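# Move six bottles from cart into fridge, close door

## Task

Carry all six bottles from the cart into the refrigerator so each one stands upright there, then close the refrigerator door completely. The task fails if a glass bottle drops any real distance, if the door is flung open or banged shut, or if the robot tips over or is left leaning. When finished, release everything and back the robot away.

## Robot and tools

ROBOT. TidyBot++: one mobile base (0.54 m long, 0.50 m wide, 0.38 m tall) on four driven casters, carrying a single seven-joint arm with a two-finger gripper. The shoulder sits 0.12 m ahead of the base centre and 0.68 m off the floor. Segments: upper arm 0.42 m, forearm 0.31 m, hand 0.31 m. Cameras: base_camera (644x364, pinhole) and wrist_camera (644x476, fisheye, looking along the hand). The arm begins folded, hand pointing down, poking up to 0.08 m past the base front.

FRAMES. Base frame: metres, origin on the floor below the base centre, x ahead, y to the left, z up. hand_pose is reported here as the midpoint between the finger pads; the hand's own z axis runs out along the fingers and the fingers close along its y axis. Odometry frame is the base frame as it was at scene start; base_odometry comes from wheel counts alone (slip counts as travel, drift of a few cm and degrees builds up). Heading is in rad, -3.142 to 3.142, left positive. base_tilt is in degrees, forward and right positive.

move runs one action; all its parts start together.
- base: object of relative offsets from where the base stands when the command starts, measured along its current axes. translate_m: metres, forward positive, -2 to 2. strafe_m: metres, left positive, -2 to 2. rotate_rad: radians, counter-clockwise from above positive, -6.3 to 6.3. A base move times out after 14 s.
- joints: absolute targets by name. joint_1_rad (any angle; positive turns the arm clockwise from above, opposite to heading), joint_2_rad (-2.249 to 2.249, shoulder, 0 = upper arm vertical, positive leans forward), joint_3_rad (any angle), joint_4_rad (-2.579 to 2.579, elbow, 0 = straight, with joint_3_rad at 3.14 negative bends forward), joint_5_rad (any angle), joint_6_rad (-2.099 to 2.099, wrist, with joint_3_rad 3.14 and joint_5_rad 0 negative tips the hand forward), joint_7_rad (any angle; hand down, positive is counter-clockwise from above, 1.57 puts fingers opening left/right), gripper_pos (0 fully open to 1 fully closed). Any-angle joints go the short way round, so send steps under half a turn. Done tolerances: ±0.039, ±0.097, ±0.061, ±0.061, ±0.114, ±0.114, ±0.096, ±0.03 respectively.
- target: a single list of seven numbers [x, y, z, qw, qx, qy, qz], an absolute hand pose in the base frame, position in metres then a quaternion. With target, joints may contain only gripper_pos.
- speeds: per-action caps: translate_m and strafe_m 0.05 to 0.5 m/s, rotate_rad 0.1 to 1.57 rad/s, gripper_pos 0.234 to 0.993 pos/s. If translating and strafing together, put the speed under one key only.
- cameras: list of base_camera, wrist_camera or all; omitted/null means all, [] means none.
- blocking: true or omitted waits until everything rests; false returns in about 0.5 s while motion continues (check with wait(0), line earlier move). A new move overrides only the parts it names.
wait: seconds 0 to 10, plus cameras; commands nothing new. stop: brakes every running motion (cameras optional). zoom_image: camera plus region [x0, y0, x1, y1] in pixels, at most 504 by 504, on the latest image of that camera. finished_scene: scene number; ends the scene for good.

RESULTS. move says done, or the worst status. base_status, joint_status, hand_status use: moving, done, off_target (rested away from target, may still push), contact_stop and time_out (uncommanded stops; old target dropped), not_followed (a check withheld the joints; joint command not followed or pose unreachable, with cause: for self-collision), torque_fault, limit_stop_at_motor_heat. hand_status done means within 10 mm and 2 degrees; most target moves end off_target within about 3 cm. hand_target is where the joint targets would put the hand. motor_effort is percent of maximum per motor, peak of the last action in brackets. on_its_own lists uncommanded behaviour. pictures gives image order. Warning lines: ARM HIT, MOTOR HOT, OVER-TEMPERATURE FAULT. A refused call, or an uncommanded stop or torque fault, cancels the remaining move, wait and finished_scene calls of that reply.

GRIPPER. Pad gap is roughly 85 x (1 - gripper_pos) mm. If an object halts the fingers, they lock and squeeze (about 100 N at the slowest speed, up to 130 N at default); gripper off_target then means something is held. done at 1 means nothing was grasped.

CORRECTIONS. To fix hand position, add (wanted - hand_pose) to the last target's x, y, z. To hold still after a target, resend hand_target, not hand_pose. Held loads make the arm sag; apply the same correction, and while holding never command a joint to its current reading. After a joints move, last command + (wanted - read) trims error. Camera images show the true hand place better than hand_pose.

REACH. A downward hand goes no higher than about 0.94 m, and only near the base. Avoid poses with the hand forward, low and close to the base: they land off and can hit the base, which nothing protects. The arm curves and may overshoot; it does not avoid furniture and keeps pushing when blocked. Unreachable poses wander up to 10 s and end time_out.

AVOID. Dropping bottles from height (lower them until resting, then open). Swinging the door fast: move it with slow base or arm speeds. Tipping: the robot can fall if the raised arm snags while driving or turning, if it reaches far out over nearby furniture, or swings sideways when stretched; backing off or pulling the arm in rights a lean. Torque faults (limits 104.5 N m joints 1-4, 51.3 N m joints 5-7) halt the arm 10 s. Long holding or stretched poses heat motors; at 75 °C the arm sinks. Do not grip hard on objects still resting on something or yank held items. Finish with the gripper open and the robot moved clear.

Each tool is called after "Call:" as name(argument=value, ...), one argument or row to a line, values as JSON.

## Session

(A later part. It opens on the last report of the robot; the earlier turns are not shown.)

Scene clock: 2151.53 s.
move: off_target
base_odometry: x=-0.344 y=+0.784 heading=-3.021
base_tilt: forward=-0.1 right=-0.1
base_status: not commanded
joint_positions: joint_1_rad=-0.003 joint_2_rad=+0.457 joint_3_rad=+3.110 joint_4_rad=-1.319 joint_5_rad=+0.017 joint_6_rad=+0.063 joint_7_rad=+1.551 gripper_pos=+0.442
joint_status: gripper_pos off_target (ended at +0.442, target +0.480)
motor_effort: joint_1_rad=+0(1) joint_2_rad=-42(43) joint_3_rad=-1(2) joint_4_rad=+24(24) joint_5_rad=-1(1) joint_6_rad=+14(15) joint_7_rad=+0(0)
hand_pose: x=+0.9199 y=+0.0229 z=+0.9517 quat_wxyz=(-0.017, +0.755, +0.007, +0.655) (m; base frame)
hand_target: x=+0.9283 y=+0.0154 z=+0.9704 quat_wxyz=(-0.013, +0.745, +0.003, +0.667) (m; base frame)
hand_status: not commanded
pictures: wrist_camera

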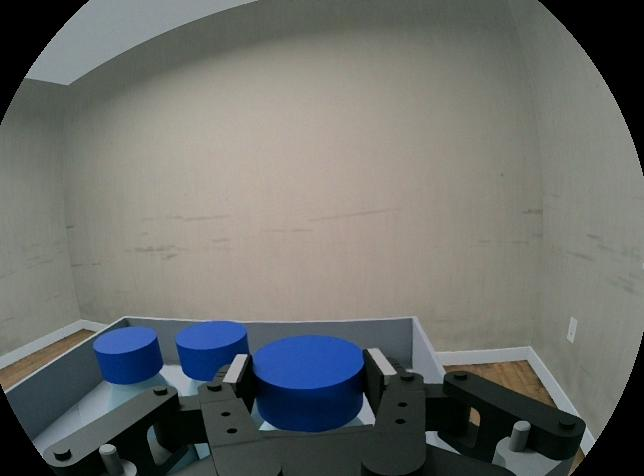

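Call:
move(
  joints={"joint_2_rad": 0.42, "joint_4_rad": -1.04, "joint_6_rad": -0.17},
  cameras=[],
)

Call:
move(
  base={"translate_m": -0.46},
  speeds={"translate_m": 0.35},
  cameras=["wrist_camera"],
)

Scene clock: 2160.53 s.
move: done
base_odometry: x=-0.344 y=+0.784 heading=-3.021
base_tilt: forward=-0.1 right=-0.1
base_status: not commanded
joint_positions: joint_1_rad=-0.003 joint_2_rad=+0.457 joint_3_rad=+3.110 joint_4_rad=-1.085 joint_5_rad=+0.017 joint_6_rad=-0.146 joint_7_rad=+1.551 gripper_pos=+0.442
joint_status: all done
motor_effort: joint_1_rad=-1(1) joint_2_rad=-43(44) joint_3_rad=-1(2) joint_4_rad=+25(26) joint_5_rad=-1(1) joint_6_rad=+14(15) joint_7_rad=+0(1)
hand_pose: x=+0.9274 y=+0.0209 z=+1.0328 quat_wxyz=(-0.016, +0.747, +0.005, +0.665) (m; base frame)
hand_target: x=+0.9132 y=+0.0167 z=+1.0827 quat_wxyz=(-0.015, +0.728, +0.006, +0.686) (m; base frame)
hand_status: not commanded
pictures: none
No camera images: "cameras" was empty.

Scene clock: 2162.97 s.
move: done
base_odometry: x=+0.113 y=+0.839 heading=-3.021
base_tilt: forward=-0.1 right=-0.1
base_status: done
joint_positions: joint_1_rad=+0.000 joint_2_rad=+0.457 joint_3_rad=+3.110 joint_4_rad=-1.084 joint_5_rad=+0.017 joint_6_rad=-0.151 joint_7_rad=+1.551 gripper_pos=+0.442
joint_status: not commanded
motor_effort: joint_1_rad=+0(3) joint_2_rad=-42(47) joint_3_rad=-1(2) joint_4_rad=+25(26) joint_5_rad=-1(1) joint_6_rad=+14(16) joint_7_rad=+0(0)
hand_pose: x=+0.9272 y=+0.0190 z=+1.0313 quat_wxyz=(-0.015, +0.749, +0.004, +0.663) (m; base frame)
hand_target: x=+0.9132 y=+0.0167 z=+1.0827 quat_wxyz=(-0.015, +0.728, +0.006, +0.686) (m; base frame)
hand_status: not commanded
pictures: wrist_camera

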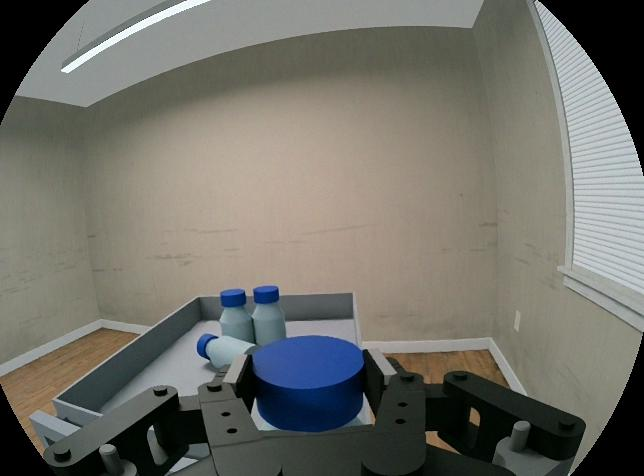

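Call:
move(
  base={"strafe_m": 0.5, "rotate_rad": 1.38},
  speeds={"rotate_rad": 1.0},
  joints={"joint_2_rad": -0.327, "joint_4_rad": -1.95, "joint_6_rad": -0.03},
  cameras=[],
)

Call:
move(
  base={"translate_m": 1.1094, "strafe_m": -0.9991},
  cameras=["base_camera"],
)

Call:
move(
  joints={"joint_1_rad": 0.0, "joint_2_rad": 0.311, "joint_4_rad": -1.04, "joint_6_rad": -0.39},
  cameras=["wrist_camera"],
)

Scene clock: 2187.13 s.
move: done
base_odometry: x=+0.173 y=+0.343 heading=-1.641
base_tilt: forward=-0.1 right=-0.1
base_status: done
joint_positions: joint_1_rad=-0.002 joint_2_rad=-0.272 joint_3_rad=+3.109 joint_4_rad=-1.941 joint_5_rad=+0.017 joint_6_rad=-0.116 joint_7_rad=+1.552 gripper_pos=+0.442
joint_status: all done
motor_effort: joint_1_rad=+0(9) joint_2_rad=-15(45) joint_3_rad=+0(7) joint_4_rad=+25(26) joint_5_rad=-1(2) joint_6_rad=+14(15) joint_7_rad=+0(1)
hand_pose: x=+0.6224 y=+0.0203 z=+0.9896 quat_wxyz=(-0.007, +0.779, +0.014, +0.627) (m; base frame)
hand_target: x=+0.6075 y=+0.0174 z=+1.0381 quat_wxyz=(-0.005, +0.736, +0.013, +0.677) (m; base frame)
hand_status: not commanded
pictures: none
No camera images: "cameras" was empty.

Scene clock: 2190.73 s.
move: done
base_odometry: x=-0.901 y=-0.694 heading=-1.640
base_tilt: forward=-0.1 right=-0.1
base_status: done
joint_positions: joint_1_rad=-0.001 joint_2_rad=-0.286 joint_3_rad=+3.109 joint_4_rad=-1.942 joint_5_rad=+0.017 joint_6_rad=-0.112 joint_7_rad=+1.552 gripper_pos=+0.442
joint_status: not commanded
motor_effort: joint_1_rad=-1(1) joint_2_rad=-15(19) joint_3_rad=+0(2) joint_4_rad=+24(25) joint_5_rad=-1(1) joint_6_rad=+14(15) joint_7_rad=+0(1)
hand_pose: x=+0.6181 y=+0.0200 z=+0.9973 quat_wxyz=(-0.007, +0.773, +0.014, +0.634) (m; base frame)
hand_target: x=+0.6075 y=+0.0174 z=+1.0381 quat_wxyz=(-0.005, +0.736, +0.013, +0.677) (m; base frame)
hand_status: not commanded
pictures: base_camera

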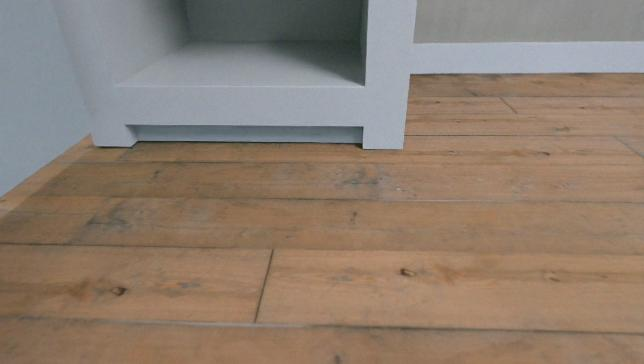

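Scene clock: 2192.93 s.
move: done
base_odometry: x=-0.901 y=-0.694 heading=-1.640
base_tilt: forward=-0.1 right=-0.1
base_status: not commanded
joint_positions: joint_1_rad=-0.001 joint_2_rad=+0.294 joint_3_rad=+3.109 joint_4_rad=-1.092 joint_5_rad=+0.017 joint_6_rad=-0.365 joint_7_rad=+1.552 gripper_pos=+0.442
joint_status: all done
motor_effort: joint_1_rad=-1(2) joint_2_rad=-36(38) joint_3_rad=-1(1) joint_4_rad=+24(26) joint_5_rad=-1(1) joint_6_rad=+14(16) joint_7_rad=+0(0)
hand_pose: x=+0.8555 y=+0.0197 z=+1.0870 quat_wxyz=(-0.013, +0.768, +0.006, +0.641) (m; base frame)
hand_target: x=+0.8606 y=+0.0232 z=+1.0985 quat_wxyz=(-0.017, +0.764, +0.013, +0.644) (m; base frame)
hand_status: not commanded
pictures: wrist_camera

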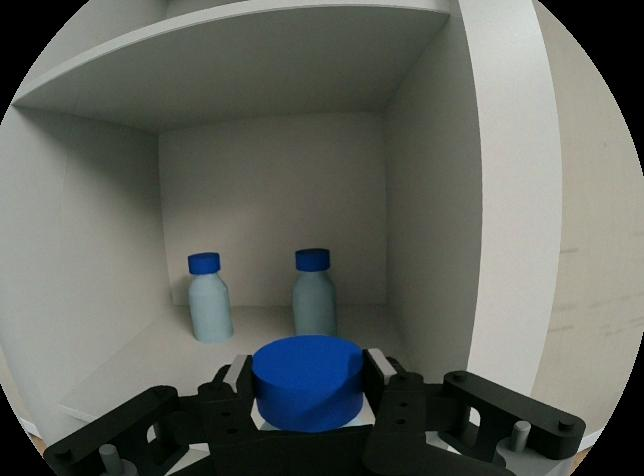

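Call:
zoom_image(
  camera="wrist_camera",
  region=[160, 230, 360, 350],
)

Scaled by 2.520.

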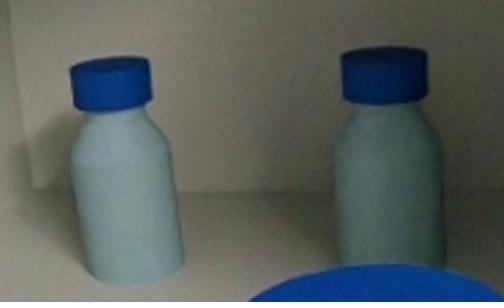

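Call:
move(
  base={"translate_m": 0.2625, "strafe_m": -0.01},
  speeds={"translate_m": 0.3},
  cameras=["wrist_camera"],
)

Scene clock: 2223.57 s.
move: done
base_odometry: x=-0.929 y=-0.956 heading=-1.641
base_tilt: forward=-0.1 right=-0.1
base_status: done
joint_positions: joint_1_rad=-0.001 joint_2_rad=+0.301 joint_3_rad=+3.109 joint_4_rad=-1.088 joint_5_rad=+0.017 joint_6_rad=-0.370 joint_7_rad=+1.552 gripper_pos=+0.442
joint_status: not commanded
motor_effort: joint_1_rad=+0(1) joint_2_rad=-36(40) joint_3_rad=+0(1) joint_4_rad=+24(25) joint_5_rad=-1(1) joint_6_rad=+14(15) joint_7_rad=+0(1)
hand_pose: x=+0.8580 y=+0.0197 z=+1.0826 quat_wxyz=(-0.013, +0.770, +0.006, +0.638) (m; base frame)
hand_target: x=+0.8606 y=+0.0232 z=+1.0985 quat_wxyz=(-0.017, +0.764, +0.013, +0.644) (m; base frame)
hand_status: not commanded
pictures: wrist_camera

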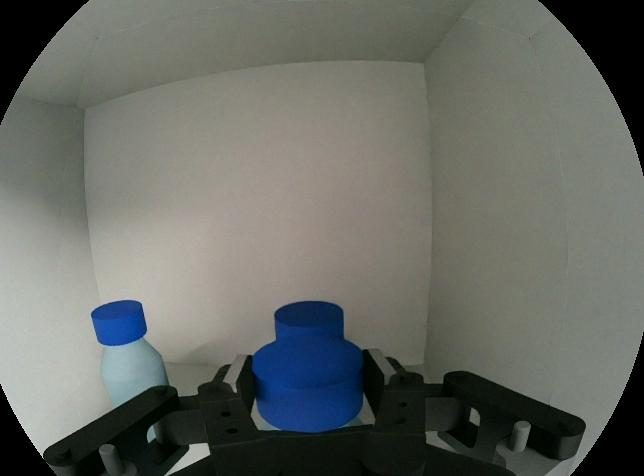

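Call:
move(
  joints={"joint_2_rad": 0.311, "joint_4_rad": -1.15, "joint_6_rad": -0.225},
  cameras=[],
)

Call:
move(
  joints={"joint_2_rad": 0.311, "joint_4_rad": -1.175, "joint_6_rad": -0.195},
  cameras=[],
)

Call:
move(
  joints={"joint_2_rad": 0.311, "joint_4_rad": -1.195, "joint_6_rad": -0.18},
  cameras=[],
)

Call:
move(
  joints={"joint_2_rad": 0.311, "joint_4_rad": -1.215, "joint_6_rad": -0.175},
  cameras=["wrist_camera"],
)

Scene clock: 2245.07 s.
move: done
base_odometry: x=-0.929 y=-0.956 heading=-1.641
base_tilt: forward=-0.1 right=-0.1
base_status: not commanded
joint_positions: joint_1_rad=-0.001 joint_2_rad=+0.301 joint_3_rad=+3.109 joint_4_rad=-1.147 joint_5_rad=+0.017 joint_6_rad=-0.301 joint_7_rad=+1.552 gripper_pos=+0.442
joint_status: all done
motor_effort: joint_1_rad=+0(1) joint_2_rad=-37(38) joint_3_rad=-1(1) joint_4_rad=+25(26) joint_5_rad=-1(1) joint_6_rad=+14(15) joint_7_rad=+0(1)
hand_pose: x=+0.8615 y=+0.0203 z=+1.0670 quat_wxyz=(-0.013, +0.767, +0.007, +0.641) (m; base frame)
hand_target: x=+0.8687 y=+0.0221 z=+1.0813 quat_wxyz=(-0.016, +0.746, +0.010, +0.665) (m; base frame)
hand_status: not commanded
pictures: none
No camera images: "cameras" was empty.

Scene clock: 2245.67 s.
move: done
base_odometry: x=-0.929 y=-0.956 heading=-1.641
base_tilt: forward=-0.1 right=-0.1
base_status: not commanded
joint_positions: joint_1_rad=-0.001 joint_2_rad=+0.301 joint_3_rad=+3.109 joint_4_rad=-1.165 joint_5_rad=+0.017 joint_6_rad=-0.272 joint_7_rad=+1.552 gripper_pos=+0.442
joint_status: all done
motor_effort: joint_1_rad=+0(1) joint_2_rad=-36(39) joint_3_rad=-1(1) joint_4_rad=+24(25) joint_5_rad=-1(1) joint_6_rad=+14(15) joint_7_rad=+0(0)
hand_pose: x=+0.8628 y=+0.0205 z=+1.0644 quat_wxyz=(-0.013, +0.764, +0.007, +0.645) (m; base frame)
hand_target: x=+0.8697 y=+0.0220 z=+1.0750 quat_wxyz=(-0.016, +0.745, +0.010, +0.667) (m; base frame)
hand_status: not commanded
pictures: none
No camera images: "cameras" was empty.

Scene clock: 2246.23 s.
move: done
base_odometry: x=-0.929 y=-0.956 heading=-1.641
base_tilt: forward=-0.1 right=-0.1
base_status: not commanded
joint_positions: joint_1_rad=-0.001 joint_2_rad=+0.301 joint_3_rad=+3.109 joint_4_rad=-1.177 joint_5_rad=+0.017 joint_6_rad=-0.251 joint_7_rad=+1.552 gripper_pos=+0.442
joint_status: all done
motor_effort: joint_1_rad=-1(1) joint_2_rad=-35(36) joint_3_rad=-1(1) joint_4_rad=+23(24) joint_5_rad=-1(1) joint_6_rad=+12(14) joint_7_rad=+0(0)
hand_pose: x=+0.8636 y=+0.0206 z=+1.0638 quat_wxyz=(-0.014, +0.761, +0.007, +0.649) (m; base frame)
hand_target: x=+0.8700 y=+0.0219 z=+1.0672 quat_wxyz=(-0.016, +0.746, +0.010, +0.665) (m; base frame)
hand_status: not commanded
pictures: none
No camera images: "cameras" was empty.

Scene clock: 2246.80 s.
move: done
base_odometry: x=-0.929 y=-0.956 heading=-1.641
base_tilt: forward=-0.1 right=-0.1
base_status: not commanded
joint_positions: joint_1_rad=-0.001 joint_2_rad=+0.301 joint_3_rad=+3.109 joint_4_rad=-1.186 joint_5_rad=+0.017 joint_6_rad=-0.234 joint_7_rad=+1.552 gripper_pos=+0.442
joint_status: all done
motor_effort: joint_1_rad=+0(1) joint_2_rad=-32(34) joint_3_rad=-1(1) joint_4_rad=+21(23) joint_5_rad=-1(1) joint_6_rad=+11(12) joint_7_rad=+0(0)
hand_pose: x=+0.8642 y=+0.0207 z=+1.0632 quat_wxyz=(-0.014, +0.758, +0.007, +0.652) (m; base frame)
hand_target: x=+0.8697 y=+0.0220 z=+1.0563 quat_wxyz=(-0.016, +0.751, +0.010, +0.660) (m; base frame)
hand_status: not commanded
pictures: wrist_camera

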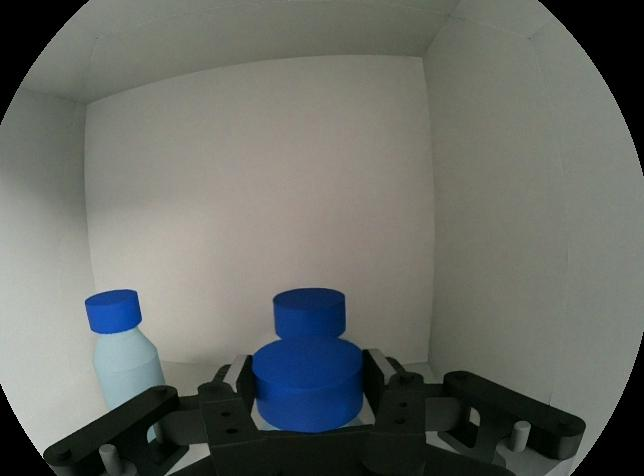

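Contact made; release and back out.

Call:
move(
  joints={"gripper_pos": 0.39},
  speeds={"gripper_pos": 0.234},
  cameras=[],
)

Call:
move(
  joints={"gripper_pos": 0.25},
  speeds={"gripper_pos": 0.234},
  cameras=["wrist_camera"],
)

Call:
move(
  base={"translate_m": -0.38, "strafe_m": -0.01},
  speeds={"translate_m": 0.3},
  cameras=["wrist_camera"],
)

Scene clock: 2258.10 s.
move: done
base_odometry: x=-0.929 y=-0.956 heading=-1.641
base_tilt: forward=-0.1 right=-0.1
base_status: not commanded
joint_positions: joint_1_rad=-0.001 joint_2_rad=+0.301 joint_3_rad=+3.109 joint_4_rad=-1.186 joint_5_rad=+0.017 joint_6_rad=-0.225 joint_7_rad=+1.552 gripper_pos=+0.391
joint_status: all done
motor_effort: joint_1_rad=+0(1) joint_2_rad=-32(34) joint_3_rad=-1(1) joint_4_rad=+20(21) joint_5_rad=-1(1) joint_6_rad=+10(12) joint_7_rad=+0(0)
hand_pose: x=+0.8646 y=+0.0208 z=+1.0658 quat_wxyz=(-0.014, +0.755, +0.007, +0.655) (m; base frame)
hand_target: x=+0.8697 y=+0.0220 z=+1.0563 quat_wxyz=(-0.016, +0.751, +0.010, +0.660) (m; base frame)
hand_status: not commanded
pictures: none
No camera images: "cameras" was empty.

Scene clock: 2259.00 s.
move: done
base_odometry: x=-0.929 y=-0.956 heading=-1.641
base_tilt: forward=-0.1 right=-0.1
base_status: not commanded
joint_positions: joint_1_rad=-0.001 joint_2_rad=+0.301 joint_3_rad=+3.109 joint_4_rad=-1.186 joint_5_rad=+0.017 joint_6_rad=-0.225 joint_7_rad=+1.552 gripper_pos=+0.251
joint_status: all done
motor_effort: joint_1_rad=+0(1) joint_2_rad=-31(31) joint_3_rad=-1(1) joint_4_rad=+20(20) joint_5_rad=-1(1) joint_6_rad=+10(10) joint_7_rad=+0(1)
hand_pose: x=+0.8646 y=+0.0208 z=+1.0658 quat_wxyz=(-0.014, +0.755, +0.007, +0.655) (m; base frame)
hand_target: x=+0.8697 y=+0.0220 z=+1.0563 quat_wxyz=(-0.016, +0.751, +0.010, +0.660) (m; base frame)
hand_status: not commanded
pictures: wrist_camera

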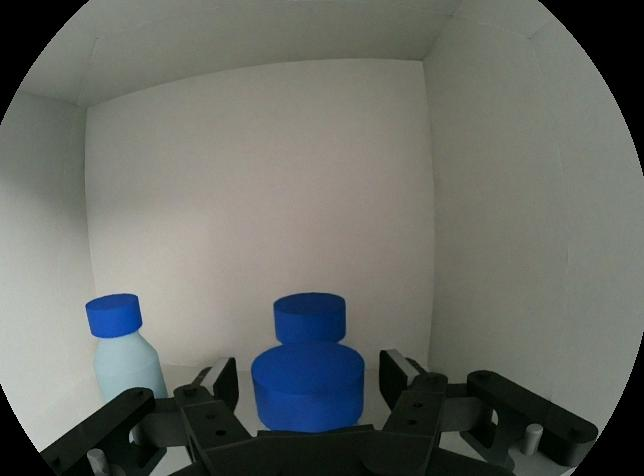

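Scene clock: 2261.30 s.
move: done
base_odometry: x=-0.913 y=-0.576 heading=-1.640
base_tilt: forward=-0.1 right=-0.1
base_status: done
joint_positions: joint_1_rad=-0.001 joint_2_rad=+0.301 joint_3_rad=+3.109 joint_4_rad=-1.186 joint_5_rad=+0.017 joint_6_rad=-0.224 joint_7_rad=+1.552 gripper_pos=+0.251
joint_status: not commanded
motor_effort: joint_1_rad=+0(2) joint_2_rad=-31(35) joint_3_rad=-1(2) joint_4_rad=+20(21) joint_5_rad=-1(1) joint_6_rad=+9(10) joint_7_rad=+0(1)
hand_pose: x=+0.8647 y=+0.0207 z=+1.0661 quat_wxyz=(-0.014, +0.755, +0.007, +0.655) (m; base frame)
hand_target: x=+0.8697 y=+0.0220 z=+1.0563 quat_wxyz=(-0.016, +0.751, +0.010, +0.660) (m; base frame)
hand_status: not commanded
pictures: wrist_camera

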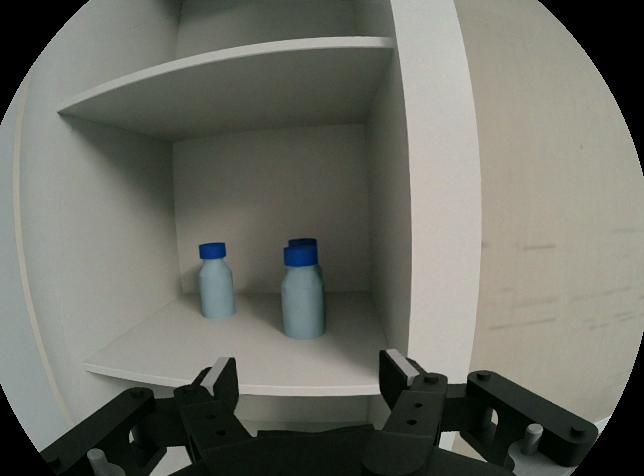

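Call:
move(
  base={"translate_m": -0.2596, "strafe_m": 0.3905, "rotate_rad": -2.333},
  speeds={"rotate_rad": 1.2},
  joints={"joint_1_rad": 0.0, "joint_2_rad": -0.327, "joint_4_rad": -1.95, "joint_6_rad": -0.03, "gripper_pos": 0.2},
  cameras=["wrist_camera", "base_camera"],
)

Scene clock: 2370.07 s.
move: done
base_odometry: x=-0.505 y=-0.344 heading=+2.310
base_tilt: forward=-0.1 right=-0.1
base_status: done
joint_positions: joint_1_rad=+0.004 joint_2_rad=-0.309 joint_3_rad=+3.111 joint_4_rad=-1.916 joint_5_rad=+0.017 joint_6_rad=-0.083 joint_7_rad=+1.552 gripper_pos=+0.200
joint_status: all done
motor_effort: joint_1_rad=+0(3) joint_2_rad=-11(35) joint_3_rad=+0(3) joint_4_rad=+20(22) joint_5_rad=-1(2) joint_6_rad=+9(10) joint_7_rad=+0(1)
hand_pose: x=+0.6136 y=+0.0167 z=+1.0343 quat_wxyz=(-0.005, +0.748, +0.011, +0.664) (m; base frame)
hand_target: x=+0.6074 y=+0.0199 z=+1.0381 quat_wxyz=(-0.007, +0.735, +0.014, +0.677) (m; base frame)
hand_status: not commanded
pictures: base_camera, wrist_camera

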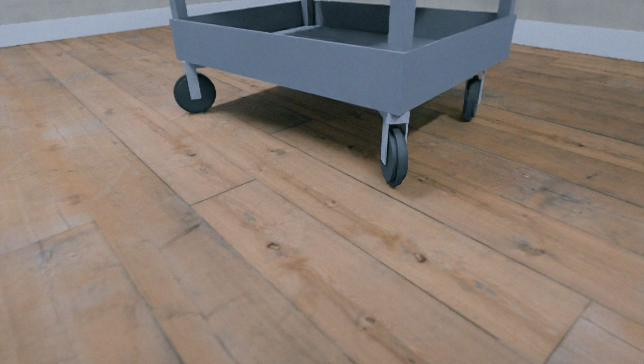

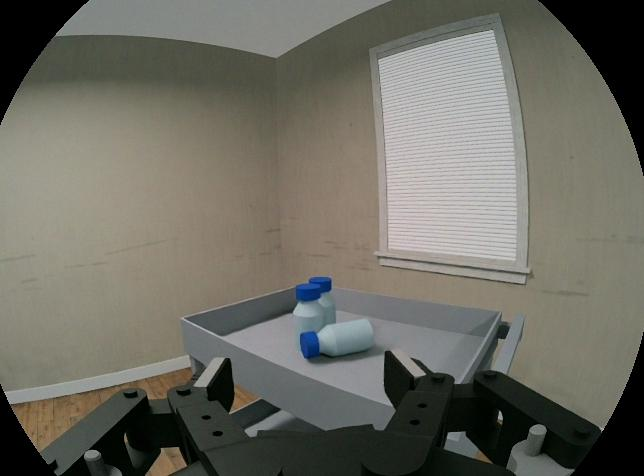

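Call:
move(
  cameras=["wrist_camera", "base_camera"],
)

Call:
zoom_image(
  camera="wrist_camera",
  region=[230, 240, 410, 420],
)

Scene clock: 2424.07 s.
base_odometry: x=-0.505 y=-0.344 heading=+2.310
base_tilt: forward=-0.1 right=-0.1
base_status: done
joint_positions: joint_1_rad=+0.004 joint_2_rad=-0.309 joint_3_rad=+3.111 joint_4_rad=-1.916 joint_5_rad=+0.017 joint_6_rad=-0.083 joint_7_rad=+1.552 gripper_pos=+0.200
joint_status: all done
motor_effort: joint_1_rad=-1(3) joint_2_rad=-11(35) joint_3_rad=+0(3) joint_4_rad=+20(22) joint_5_rad=-1(2) joint_6_rad=+9(10) joint_7_rad=+0(1)
hand_pose: x=+0.6136 y=+0.0167 z=+1.0343 quat_wxyz=(-0.005, +0.748, +0.011, +0.664) (m; base frame)
hand_target: x=+0.6074 y=+0.0199 z=+1.0381 quat_wxyz=(-0.007, +0.735, +0.014, +0.677) (m; base frame)
hand_status: not commanded
pictures: base_camera, wrist_camera

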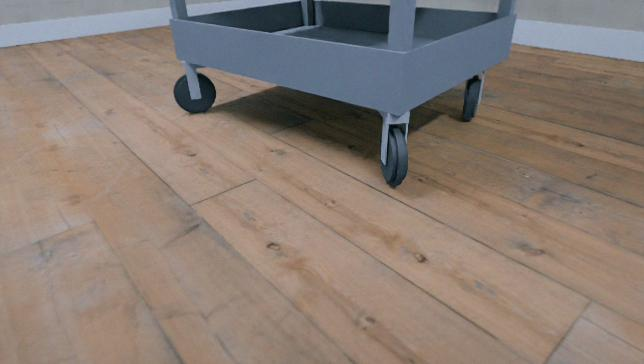

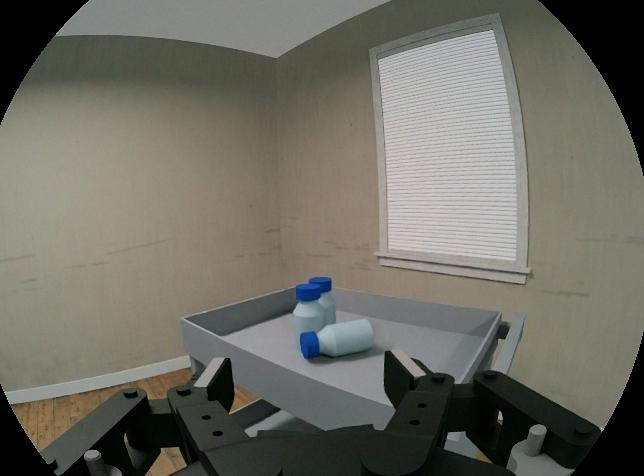

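Scaled by 2.800.

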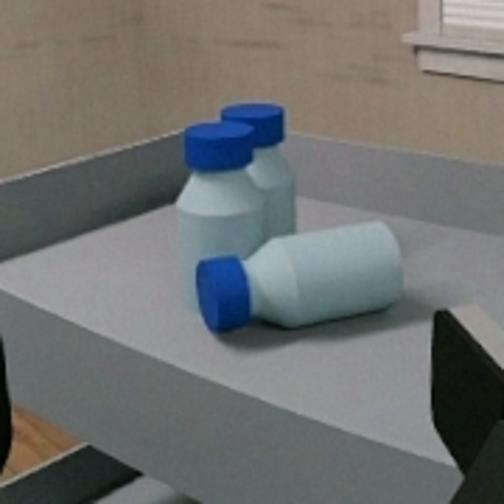

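Call:
move(
  base={"translate_m": 0.12},
  joints={"joint_2_rad": 0.47, "joint_4_rad": -1.385, "joint_6_rad": 0.155, "gripper_pos": 0.2},
  speeds={"translate_m": 0.2},
  cameras=["wrist_camera"],
)

Call:
zoom_image(
  camera="wrist_camera",
  region=[220, 220, 420, 420],
)

Scene clock: 2447.20 s.
move: done
base_odometry: x=-0.586 y=-0.255 heading=+2.309
base_tilt: forward=-0.1 right=-0.1
base_status: done
joint_positions: joint_1_rad=+0.004 joint_2_rad=+0.425 joint_3_rad=+3.111 joint_4_rad=-1.407 joint_5_rad=+0.017 joint_6_rad=+0.100 joint_7_rad=+1.552 gripper_pos=+0.200
joint_status: all done
motor_effort: joint_1_rad=-1(1) joint_2_rad=-34(37) joint_3_rad=-1(1) joint_4_rad=+19(21) joint_5_rad=-1(1) joint_6_rad=+9(11) joint_7_rad=+0(1)
hand_pose: x=+0.9027 y=+0.0174 z=+0.9344 quat_wxyz=(-0.014, +0.762, +0.005, +0.648) (m; base frame)
hand_target: x=+0.9194 y=+0.0189 z=+0.9290 quat_wxyz=(-0.013, +0.751, +0.004, +0.660) (m; base frame)
hand_status: not commanded
pictures: wrist_camera

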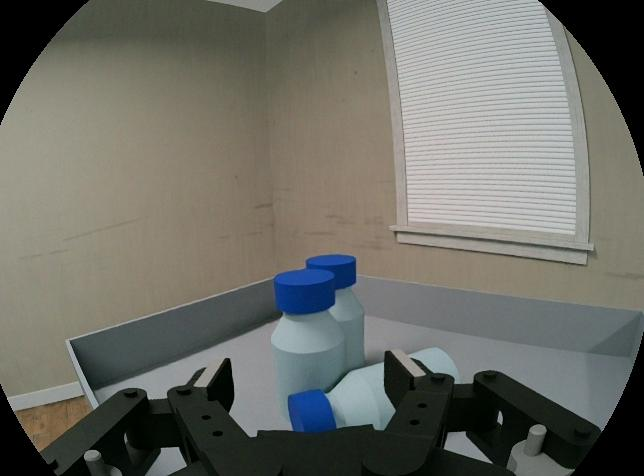

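Scaled by 2.520.

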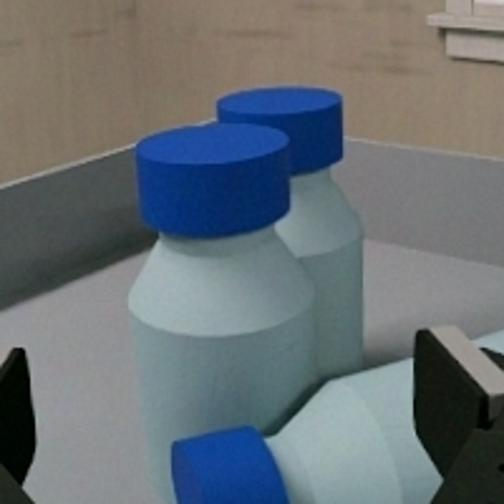

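Call:
move(
  base={"translate_m": 0.107, "strafe_m": 0.002},
  speeds={"translate_m": 0.15},
  cameras=["wrist_camera"],
)

Call:
zoom_image(
  camera="wrist_camera",
  region=[190, 190, 470, 460],
)

Scene clock: 2460.20 s.
move: done
base_odometry: x=-0.659 y=-0.177 heading=+2.309
base_tilt: forward=-0.1 right=-0.1
base_status: done
joint_positions: joint_1_rad=+0.004 joint_2_rad=+0.431 joint_3_rad=+3.111 joint_4_rad=-1.403 joint_5_rad=+0.017 joint_6_rad=+0.104 joint_7_rad=+1.552 gripper_pos=+0.200
joint_status: not commanded
motor_effort: joint_1_rad=+0(1) joint_2_rad=-36(37) joint_3_rad=-1(1) joint_4_rad=+20(20) joint_5_rad=-1(1) joint_6_rad=+9(10) joint_7_rad=+0(0)
hand_pose: x=+0.9050 y=+0.0174 z=+0.9333 quat_wxyz=(-0.014, +0.761, +0.005, +0.649) (m; base frame)
hand_target: x=+0.9194 y=+0.0189 z=+0.9290 quat_wxyz=(-0.013, +0.751, +0.004, +0.660) (m; base frame)
hand_status: not commanded
pictures: wrist_camera

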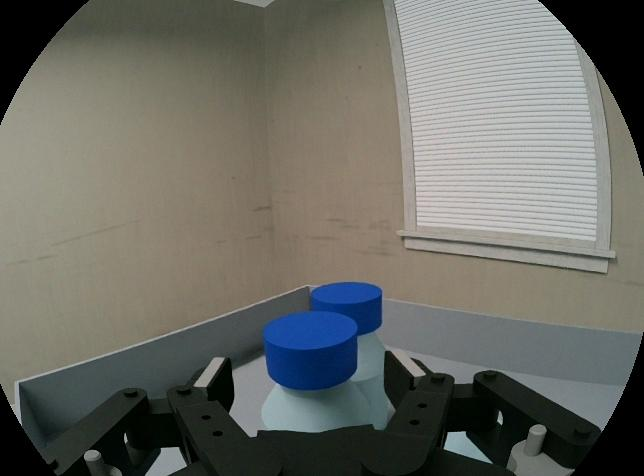

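Scaled by 1.800.

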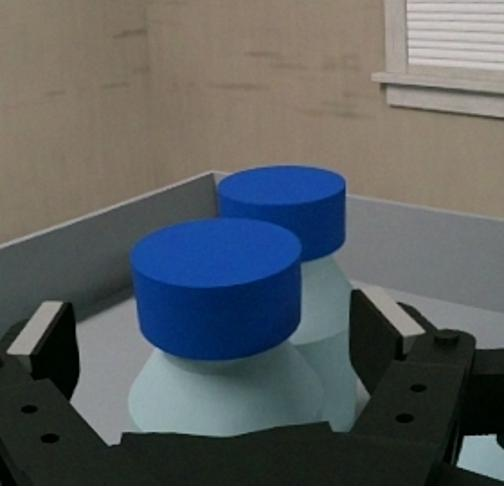

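Call:
move(
  base={"translate_m": 0.032, "strafe_m": -0.001},
  speeds={"translate_m": 0.1},
  cameras=["wrist_camera"],
)

Call:
zoom_image(
  camera="wrist_camera",
  region=[190, 190, 470, 460],
)

Scene clock: 2478.70 s.
move: done
base_odometry: x=-0.680 y=-0.153 heading=+2.309
base_tilt: forward=-0.1 right=-0.1
base_status: done
joint_positions: joint_1_rad=+0.004 joint_2_rad=+0.433 joint_3_rad=+3.111 joint_4_rad=-1.402 joint_5_rad=+0.017 joint_6_rad=+0.105 joint_7_rad=+1.552 gripper_pos=+0.200
joint_status: not commanded
motor_effort: joint_1_rad=-1(2) joint_2_rad=-35(38) joint_3_rad=-1(2) joint_4_rad=+19(20) joint_5_rad=-1(1) joint_6_rad=+8(10) joint_7_rad=+0(1)
hand_pose: x=+0.9057 y=+0.0174 z=+0.9322 quat_wxyz=(-0.014, +0.761, +0.004, +0.648) (m; base frame)
hand_target: x=+0.9194 y=+0.0189 z=+0.9290 quat_wxyz=(-0.013, +0.751, +0.004, +0.660) (m; base frame)
hand_status: not commanded
pictures: wrist_camera

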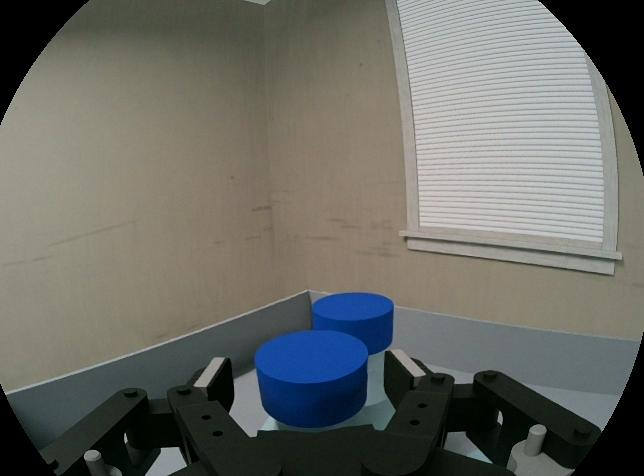

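Scaled by 1.800.

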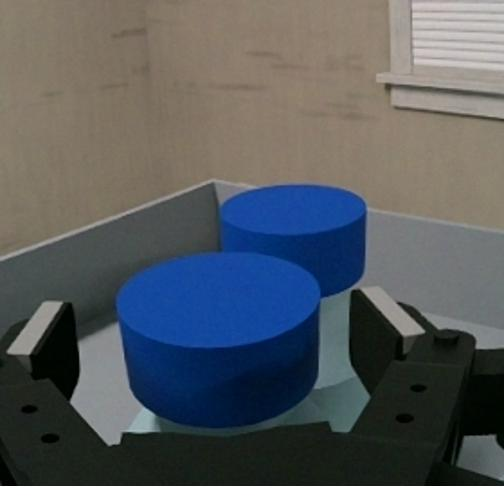

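Call:
move(
  base={"translate_m": 0.003, "strafe_m": -0.002},
  speeds={"translate_m": 0.1},
  cameras=["wrist_camera"],
)

Call:
move(
  joints={"gripper_pos": 0.445},
  speeds={"gripper_pos": 0.234},
  cameras=["wrist_camera"],
)

Call:
zoom_image(
  camera="wrist_camera",
  region=[190, 190, 470, 460],
)

Scene clock: 2491.03 s.
move: done
base_odometry: x=-0.681 y=-0.150 heading=+2.309
base_tilt: forward=-0.1 right=-0.1
base_status: done
joint_positions: joint_1_rad=+0.004 joint_2_rad=+0.433 joint_3_rad=+3.111 joint_4_rad=-1.402 joint_5_rad=+0.017 joint_6_rad=+0.105 joint_7_rad=+1.552 gripper_pos=+0.200
joint_status: not commanded
motor_effort: joint_1_rad=+0(3) joint_2_rad=-34(39) joint_3_rad=-1(3) joint_4_rad=+19(20) joint_5_rad=-1(1) joint_6_rad=+9(10) joint_7_rad=+0(0)
hand_pose: x=+0.9058 y=+0.0177 z=+0.9320 quat_wxyz=(-0.014, +0.761, +0.005, +0.648) (m; base frame)
hand_target: x=+0.9194 y=+0.0189 z=+0.9290 quat_wxyz=(-0.013, +0.751, +0.004, +0.660) (m; base frame)
hand_status: not commanded
pictures: wrist_camera

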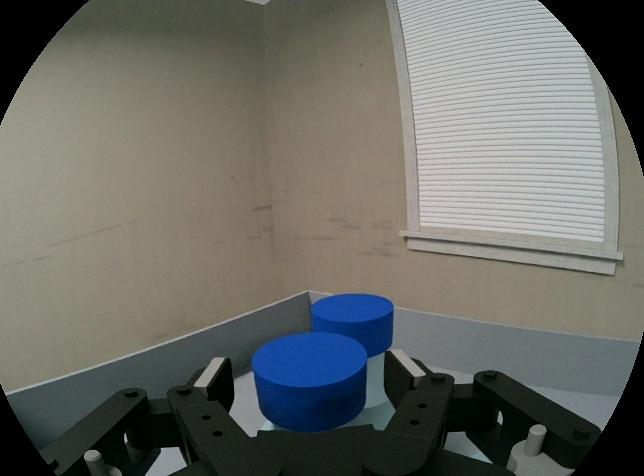

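Scene clock: 2492.40 s.
move: done
base_odometry: x=-0.681 y=-0.150 heading=+2.309
base_tilt: forward=-0.1 right=-0.1
base_status: not commanded
joint_positions: joint_1_rad=+0.004 joint_2_rad=+0.433 joint_3_rad=+3.111 joint_4_rad=-1.402 joint_5_rad=+0.017 joint_6_rad=+0.106 joint_7_rad=+1.552 gripper_pos=+0.431
joint_status: all done
motor_effort: joint_1_rad=-1(3) joint_2_rad=-34(36) joint_3_rad=-2(2) joint_4_rad=+20(20) joint_5_rad=-1(1) joint_6_rad=+9(10) joint_7_rad=+0(1)
hand_pose: x=+0.9059 y=+0.0176 z=+0.9323 quat_wxyz=(-0.014, +0.761, +0.005, +0.649) (m; base frame)
hand_target: x=+0.9194 y=+0.0189 z=+0.9290 quat_wxyz=(-0.013, +0.751, +0.004, +0.660) (m; base frame)
hand_status: not commanded
pictures: wrist_camera

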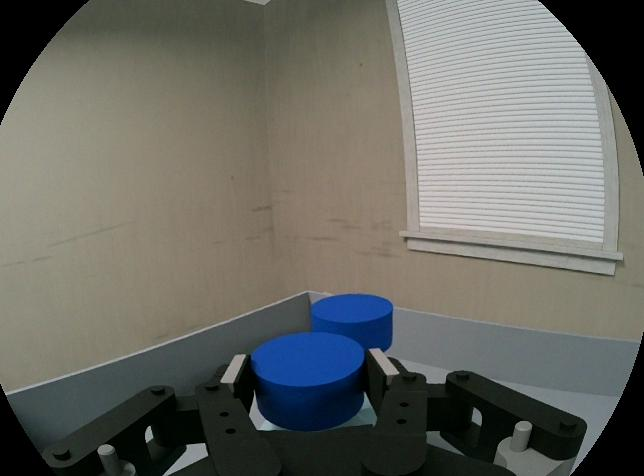

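Scaled by 1.800.

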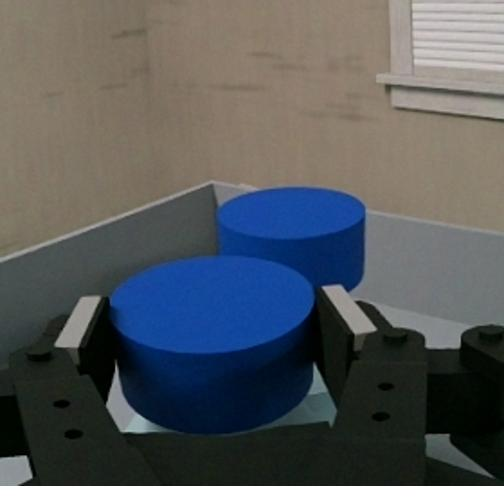

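Call:
move(
  base={"translate_m": -0.014},
  joints={"joint_2_rad": 0.46, "joint_4_rad": -1.27, "joint_6_rad": 0.055},
  speeds={"translate_m": 0.1},
  cameras=["wrist_camera"],
)

Call:
move(
  joints={"gripper_pos": 0.48},
  speeds={"gripper_pos": 0.234},
  cameras=["wrist_camera"],
)

Scene clock: 2522.17 s.
move: done
base_odometry: x=-0.672 y=-0.160 heading=+2.309
base_tilt: forward=-0.1 right=-0.1
base_status: done
joint_positions: joint_1_rad=+0.004 joint_2_rad=+0.449 joint_3_rad=+3.111 joint_4_rad=-1.318 joint_5_rad=+0.017 joint_6_rad=+0.056 joint_7_rad=+1.552 gripper_pos=+0.440
joint_status: all done
motor_effort: joint_1_rad=-1(2) joint_2_rad=-42(44) joint_3_rad=-1(3) joint_4_rad=+24(25) joint_5_rad=-1(1) joint_6_rad=+14(16) joint_7_rad=+0(1)
hand_pose: x=+0.9175 y=+0.0171 z=+0.9568 quat_wxyz=(-0.014, +0.755, +0.004, +0.656) (m; base frame)
hand_target: x=+0.9252 y=+0.0195 z=+0.9769 quat_wxyz=(-0.014, +0.743, +0.005, +0.669) (m; base frame)
hand_status: not commanded
pictures: wrist_camera

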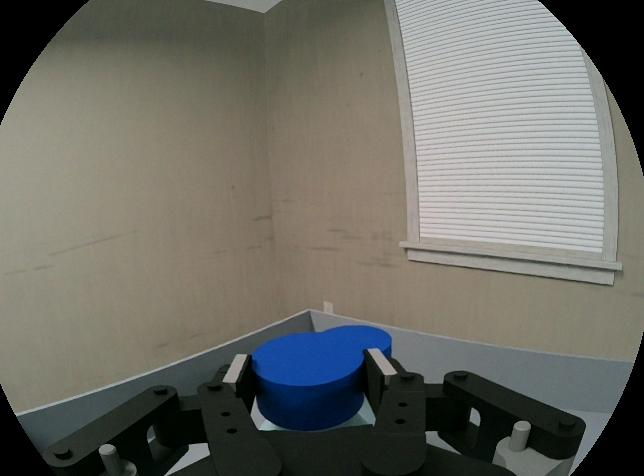

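Scene clock: 2522.63 s.
move: off_target
base_odometry: x=-0.672 y=-0.160 heading=+2.309
base_tilt: forward=-0.1 right=-0.1
base_status: not commanded
joint_positions: joint_1_rad=+0.004 joint_2_rad=+0.449 joint_3_rad=+3.111 joint_4_rad=-1.318 joint_5_rad=+0.017 joint_6_rad=+0.056 joint_7_rad=+1.552 gripper_pos=+0.441
joint_status: gripper_pos off_target (ended at +0.441, target +0.480)
motor_effort: joint_1_rad=-1(1) joint_2_rad=-42(42) joint_3_rad=-1(1) joint_4_rad=+24(25) joint_5_rad=-1(1) joint_6_rad=+14(15) joint_7_rad=+0(0)
hand_pose: x=+0.9175 y=+0.0171 z=+0.9568 quat_wxyz=(-0.014, +0.755, +0.004, +0.656) (m; base frame)
hand_target: x=+0.9252 y=+0.0195 z=+0.9769 quat_wxyz=(-0.014, +0.743, +0.005, +0.669) (m; base frame)
hand_status: not commanded
pictures: wrist_camera

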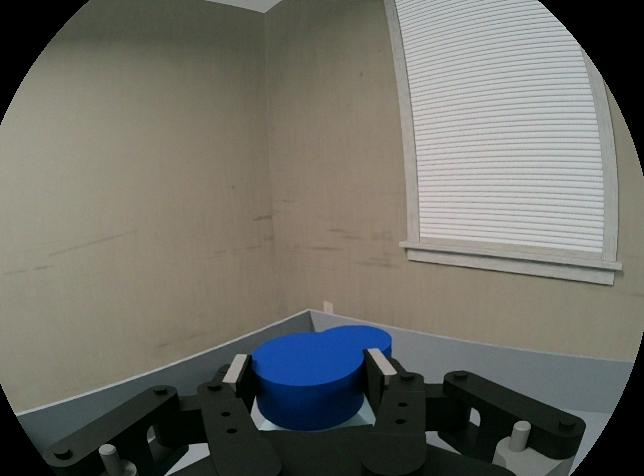

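Call:
move(
  joints={"joint_2_rad": 0.42, "joint_4_rad": -1.04, "joint_6_rad": -0.17},
  cameras=["wrist_camera"],
)

Call:
move(
  base={"translate_m": -0.46},
  speeds={"translate_m": 0.35},
  cameras=["wrist_camera"],
)

Scene clock: 2533.23 s.
move: done
base_odometry: x=-0.672 y=-0.160 heading=+2.309
base_tilt: forward=-0.1 right=-0.1
base_status: not commanded
joint_positions: joint_1_rad=+0.004 joint_2_rad=+0.449 joint_3_rad=+3.111 joint_4_rad=-1.084 joint_5_rad=+0.017 joint_6_rad=-0.146 joint_7_rad=+1.552 gripper_pos=+0.441
joint_status: all done
motor_effort: joint_1_rad=+0(1) joint_2_rad=-42(45) joint_3_rad=-1(1) joint_4_rad=+25(27) joint_5_rad=-1(1) joint_6_rad=+14(17) joint_7_rad=+0(0)
hand_pose: x=+0.9245 y=+0.0151 z=+1.0395 quat_wxyz=(-0.013, +0.744, +0.003, +0.668) (m; base frame)
hand_target: x=+0.9131 y=+0.0207 z=+1.0827 quat_wxyz=(-0.017, +0.728, +0.008, +0.686) (m; base frame)
hand_status: not commanded
pictures: wrist_camera

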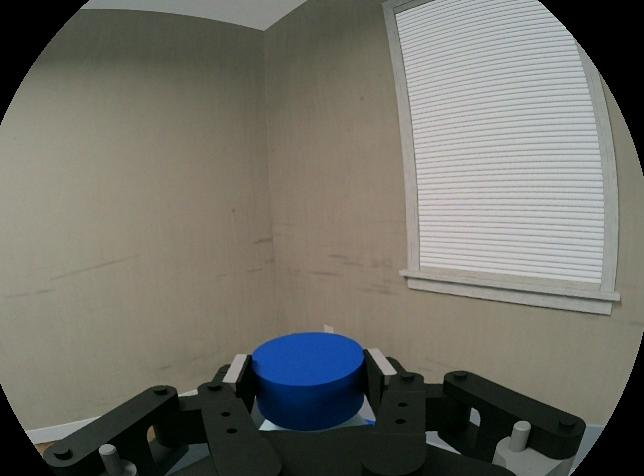

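Scene clock: 2535.50 s.
move: done
base_odometry: x=-0.362 y=-0.500 heading=+2.309
base_tilt: forward=-0.1 right=-0.1
base_status: done
joint_positions: joint_1_rad=+0.003 joint_2_rad=+0.449 joint_3_rad=+3.111 joint_4_rad=-1.084 joint_5_rad=+0.017 joint_6_rad=-0.152 joint_7_rad=+1.552 gripper_pos=+0.441
joint_status: not commanded
motor_effort: joint_1_rad=-1(2) joint_2_rad=-42(47) joint_3_rad=-1(2) joint_4_rad=+25(26) joint_5_rad=-1(1) joint_6_rad=+14(15) joint_7_rad=+0(0)
hand_pose: x=+0.9244 y=+0.0162 z=+1.0382 quat_wxyz=(-0.013, +0.746, +0.003, +0.666) (m; base frame)
hand_target: x=+0.9131 y=+0.0207 z=+1.0827 quat_wxyz=(-0.017, +0.728, +0.008, +0.686) (m; base frame)
hand_status: not commanded
pictures: wrist_camera

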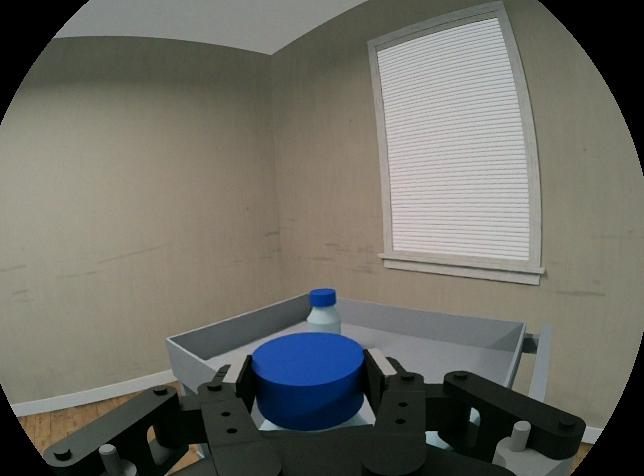

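Call:
move(
  base={"translate_m": 0.144, "strafe_m": 0.448, "rotate_rad": 2.333},
  joints={"joint_2_rad": -0.327, "joint_4_rad": -1.95, "joint_6_rad": -0.03},
  speeds={"rotate_rad": 1.0},
  cameras=["wrist_camera", "base_camera"],
)

Scene clock: 2568.57 s.
move: done
base_odometry: x=-0.790 y=-0.695 heading=-1.641
base_tilt: forward=-0.1 right=-0.1
base_status: done
joint_positions: joint_1_rad=-0.005 joint_2_rad=-0.269 joint_3_rad=+3.109 joint_4_rad=-1.940 joint_5_rad=+0.017 joint_6_rad=-0.115 joint_7_rad=+1.552 gripper_pos=+0.441
joint_status: all done
motor_effort: joint_1_rad=+0(9) joint_2_rad=-16(44) joint_3_rad=+0(7) joint_4_rad=+24(26) joint_5_rad=-1(2) joint_6_rad=+14(15) joint_7_rad=+0(1)
hand_pose: x=+0.6234 y=+0.0219 z=+0.9891 quat_wxyz=(-0.008, +0.779, +0.015, +0.627) (m; base frame)
hand_target: x=+0.6074 y=+0.0199 z=+1.0381 quat_wxyz=(-0.007, +0.735, +0.014, +0.677) (m; base frame)
hand_status: not commanded
pictures: base_camera, wrist_camera

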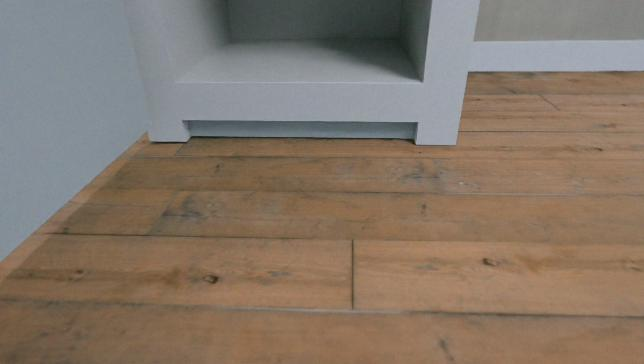

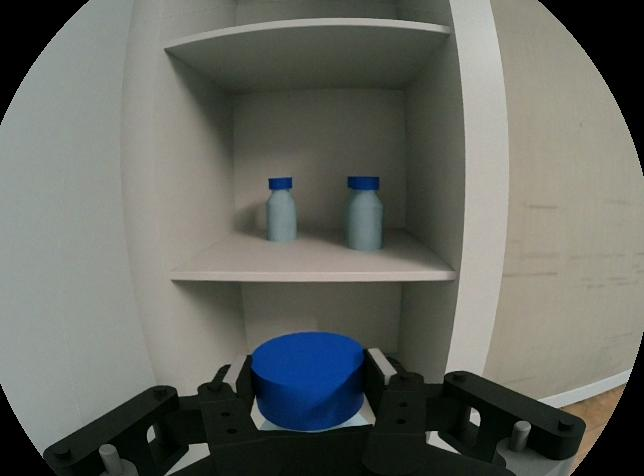

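Call:
zoom_image(
  camera="base_camera",
  region=[130, 80, 480, 180],
)

Call:
zoom_image(
  camera="wrist_camera",
  region=[150, 150, 490, 400],
)

Scaled by 1.440.

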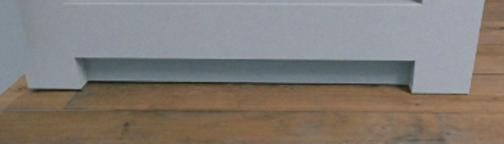

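Scaled by 1.482.

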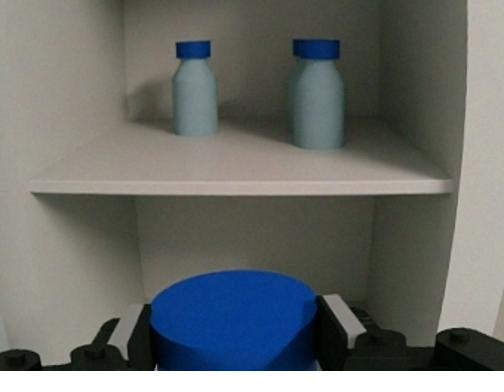

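Call:
zoom_image(
  camera="wrist_camera",
  region=[250, 160, 400, 270],
)

Scaled by 3.360.

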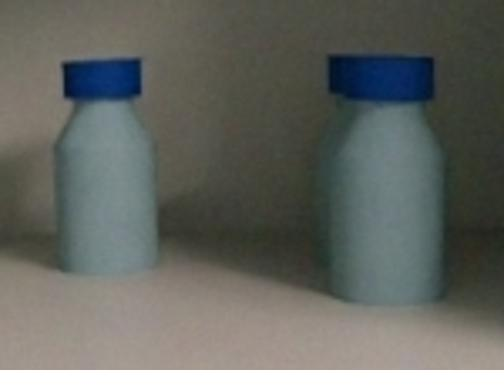

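Call:
move(
  base={"strafe_m": 0.012},
  joints={"joint_1_rad": -0.075, "joint_2_rad": 0.311, "joint_4_rad": -1.05, "joint_6_rad": -0.37},
  cameras=["wrist_camera"],
)

Call:
zoom_image(
  camera="wrist_camera",
  region=[150, 190, 510, 410],
)

Scene clock: 2695.50 s.
move: done
base_odometry: x=-0.778 y=-0.696 heading=-1.640
base_tilt: forward=-0.1 right=-0.1
base_status: done
joint_positions: joint_1_rad=-0.059 joint_2_rad=+0.295 joint_3_rad=+3.107 joint_4_rad=-1.103 joint_5_rad=+0.017 joint_6_rad=-0.346 joint_7_rad=+1.552 gripper_pos=+0.441
joint_status: all done
motor_effort: joint_1_rad=+0(2) joint_2_rad=-36(38) joint_3_rad=-1(3) joint_4_rad=+25(27) joint_5_rad=-1(2) joint_6_rad=+15(16) joint_7_rad=+0(1)
hand_pose: x=+0.8544 y=+0.0634 z=+1.0856 quat_wxyz=(-0.032, +0.765, +0.029, +0.643) (m; base frame)
hand_target: x=+0.8579 y=+0.0787 z=+1.0985 quat_wxyz=(-0.041, +0.760, +0.041, +0.647) (m; base frame)
hand_status: not commanded
pictures: wrist_camera

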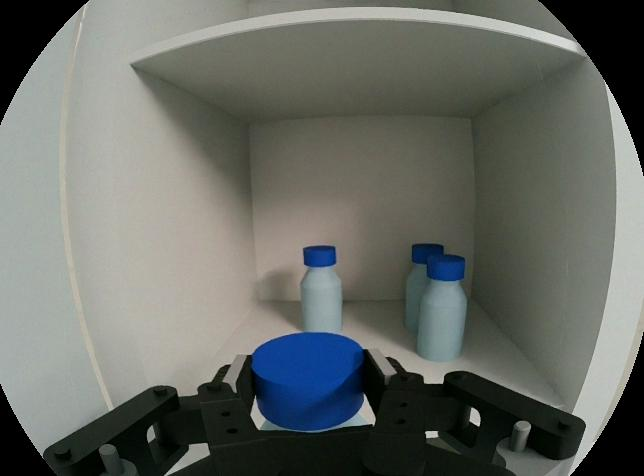

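Scaled by 1.400.

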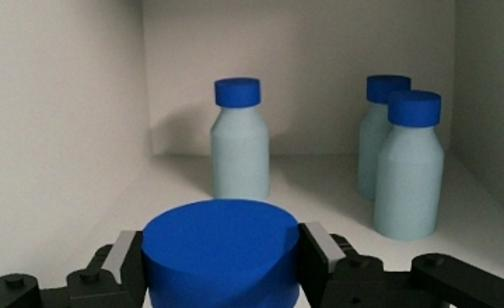

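Call:
move(
  base={"translate_m": 0.272, "strafe_m": 0.015},
  speeds={"translate_m": 0.25},
  cameras=["wrist_camera", "base_camera"],
)

Call:
zoom_image(
  camera="wrist_camera",
  region=[150, 220, 510, 440],
)

Scene clock: 2723.53 s.
move: done
base_odometry: x=-0.782 y=-0.968 heading=-1.640
base_tilt: forward=-0.1 right=-0.1
base_status: done
joint_positions: joint_1_rad=-0.063 joint_2_rad=+0.303 joint_3_rad=+3.107 joint_4_rad=-1.099 joint_5_rad=+0.017 joint_6_rad=-0.351 joint_7_rad=+1.552 gripper_pos=+0.441
joint_status: not commanded
motor_effort: joint_1_rad=+0(1) joint_2_rad=-37(40) joint_3_rad=-1(2) joint_4_rad=+24(25) joint_5_rad=-1(1) joint_6_rad=+14(15) joint_7_rad=+0(0)
hand_pose: x=+0.8574 y=+0.0661 z=+1.0801 quat_wxyz=(-0.033, +0.768, +0.030, +0.639) (m; base frame)
hand_target: x=+0.8579 y=+0.0787 z=+1.0985 quat_wxyz=(-0.041, +0.760, +0.041, +0.647) (m; base frame)
hand_status: not commanded
pictures: base_camera, wrist_camera

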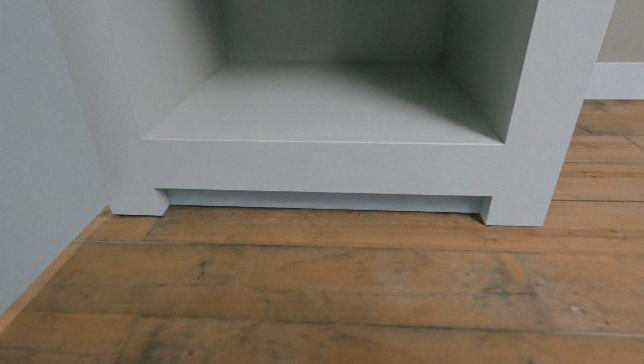

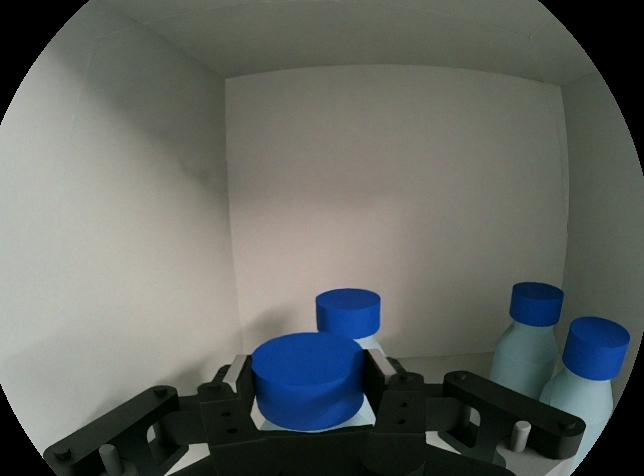

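Scaled by 1.400.

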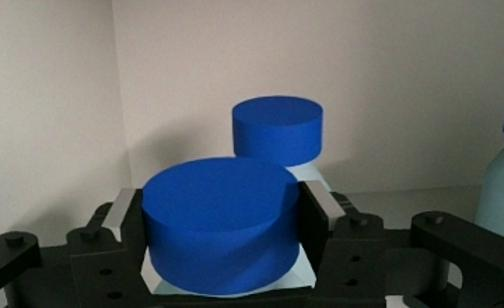

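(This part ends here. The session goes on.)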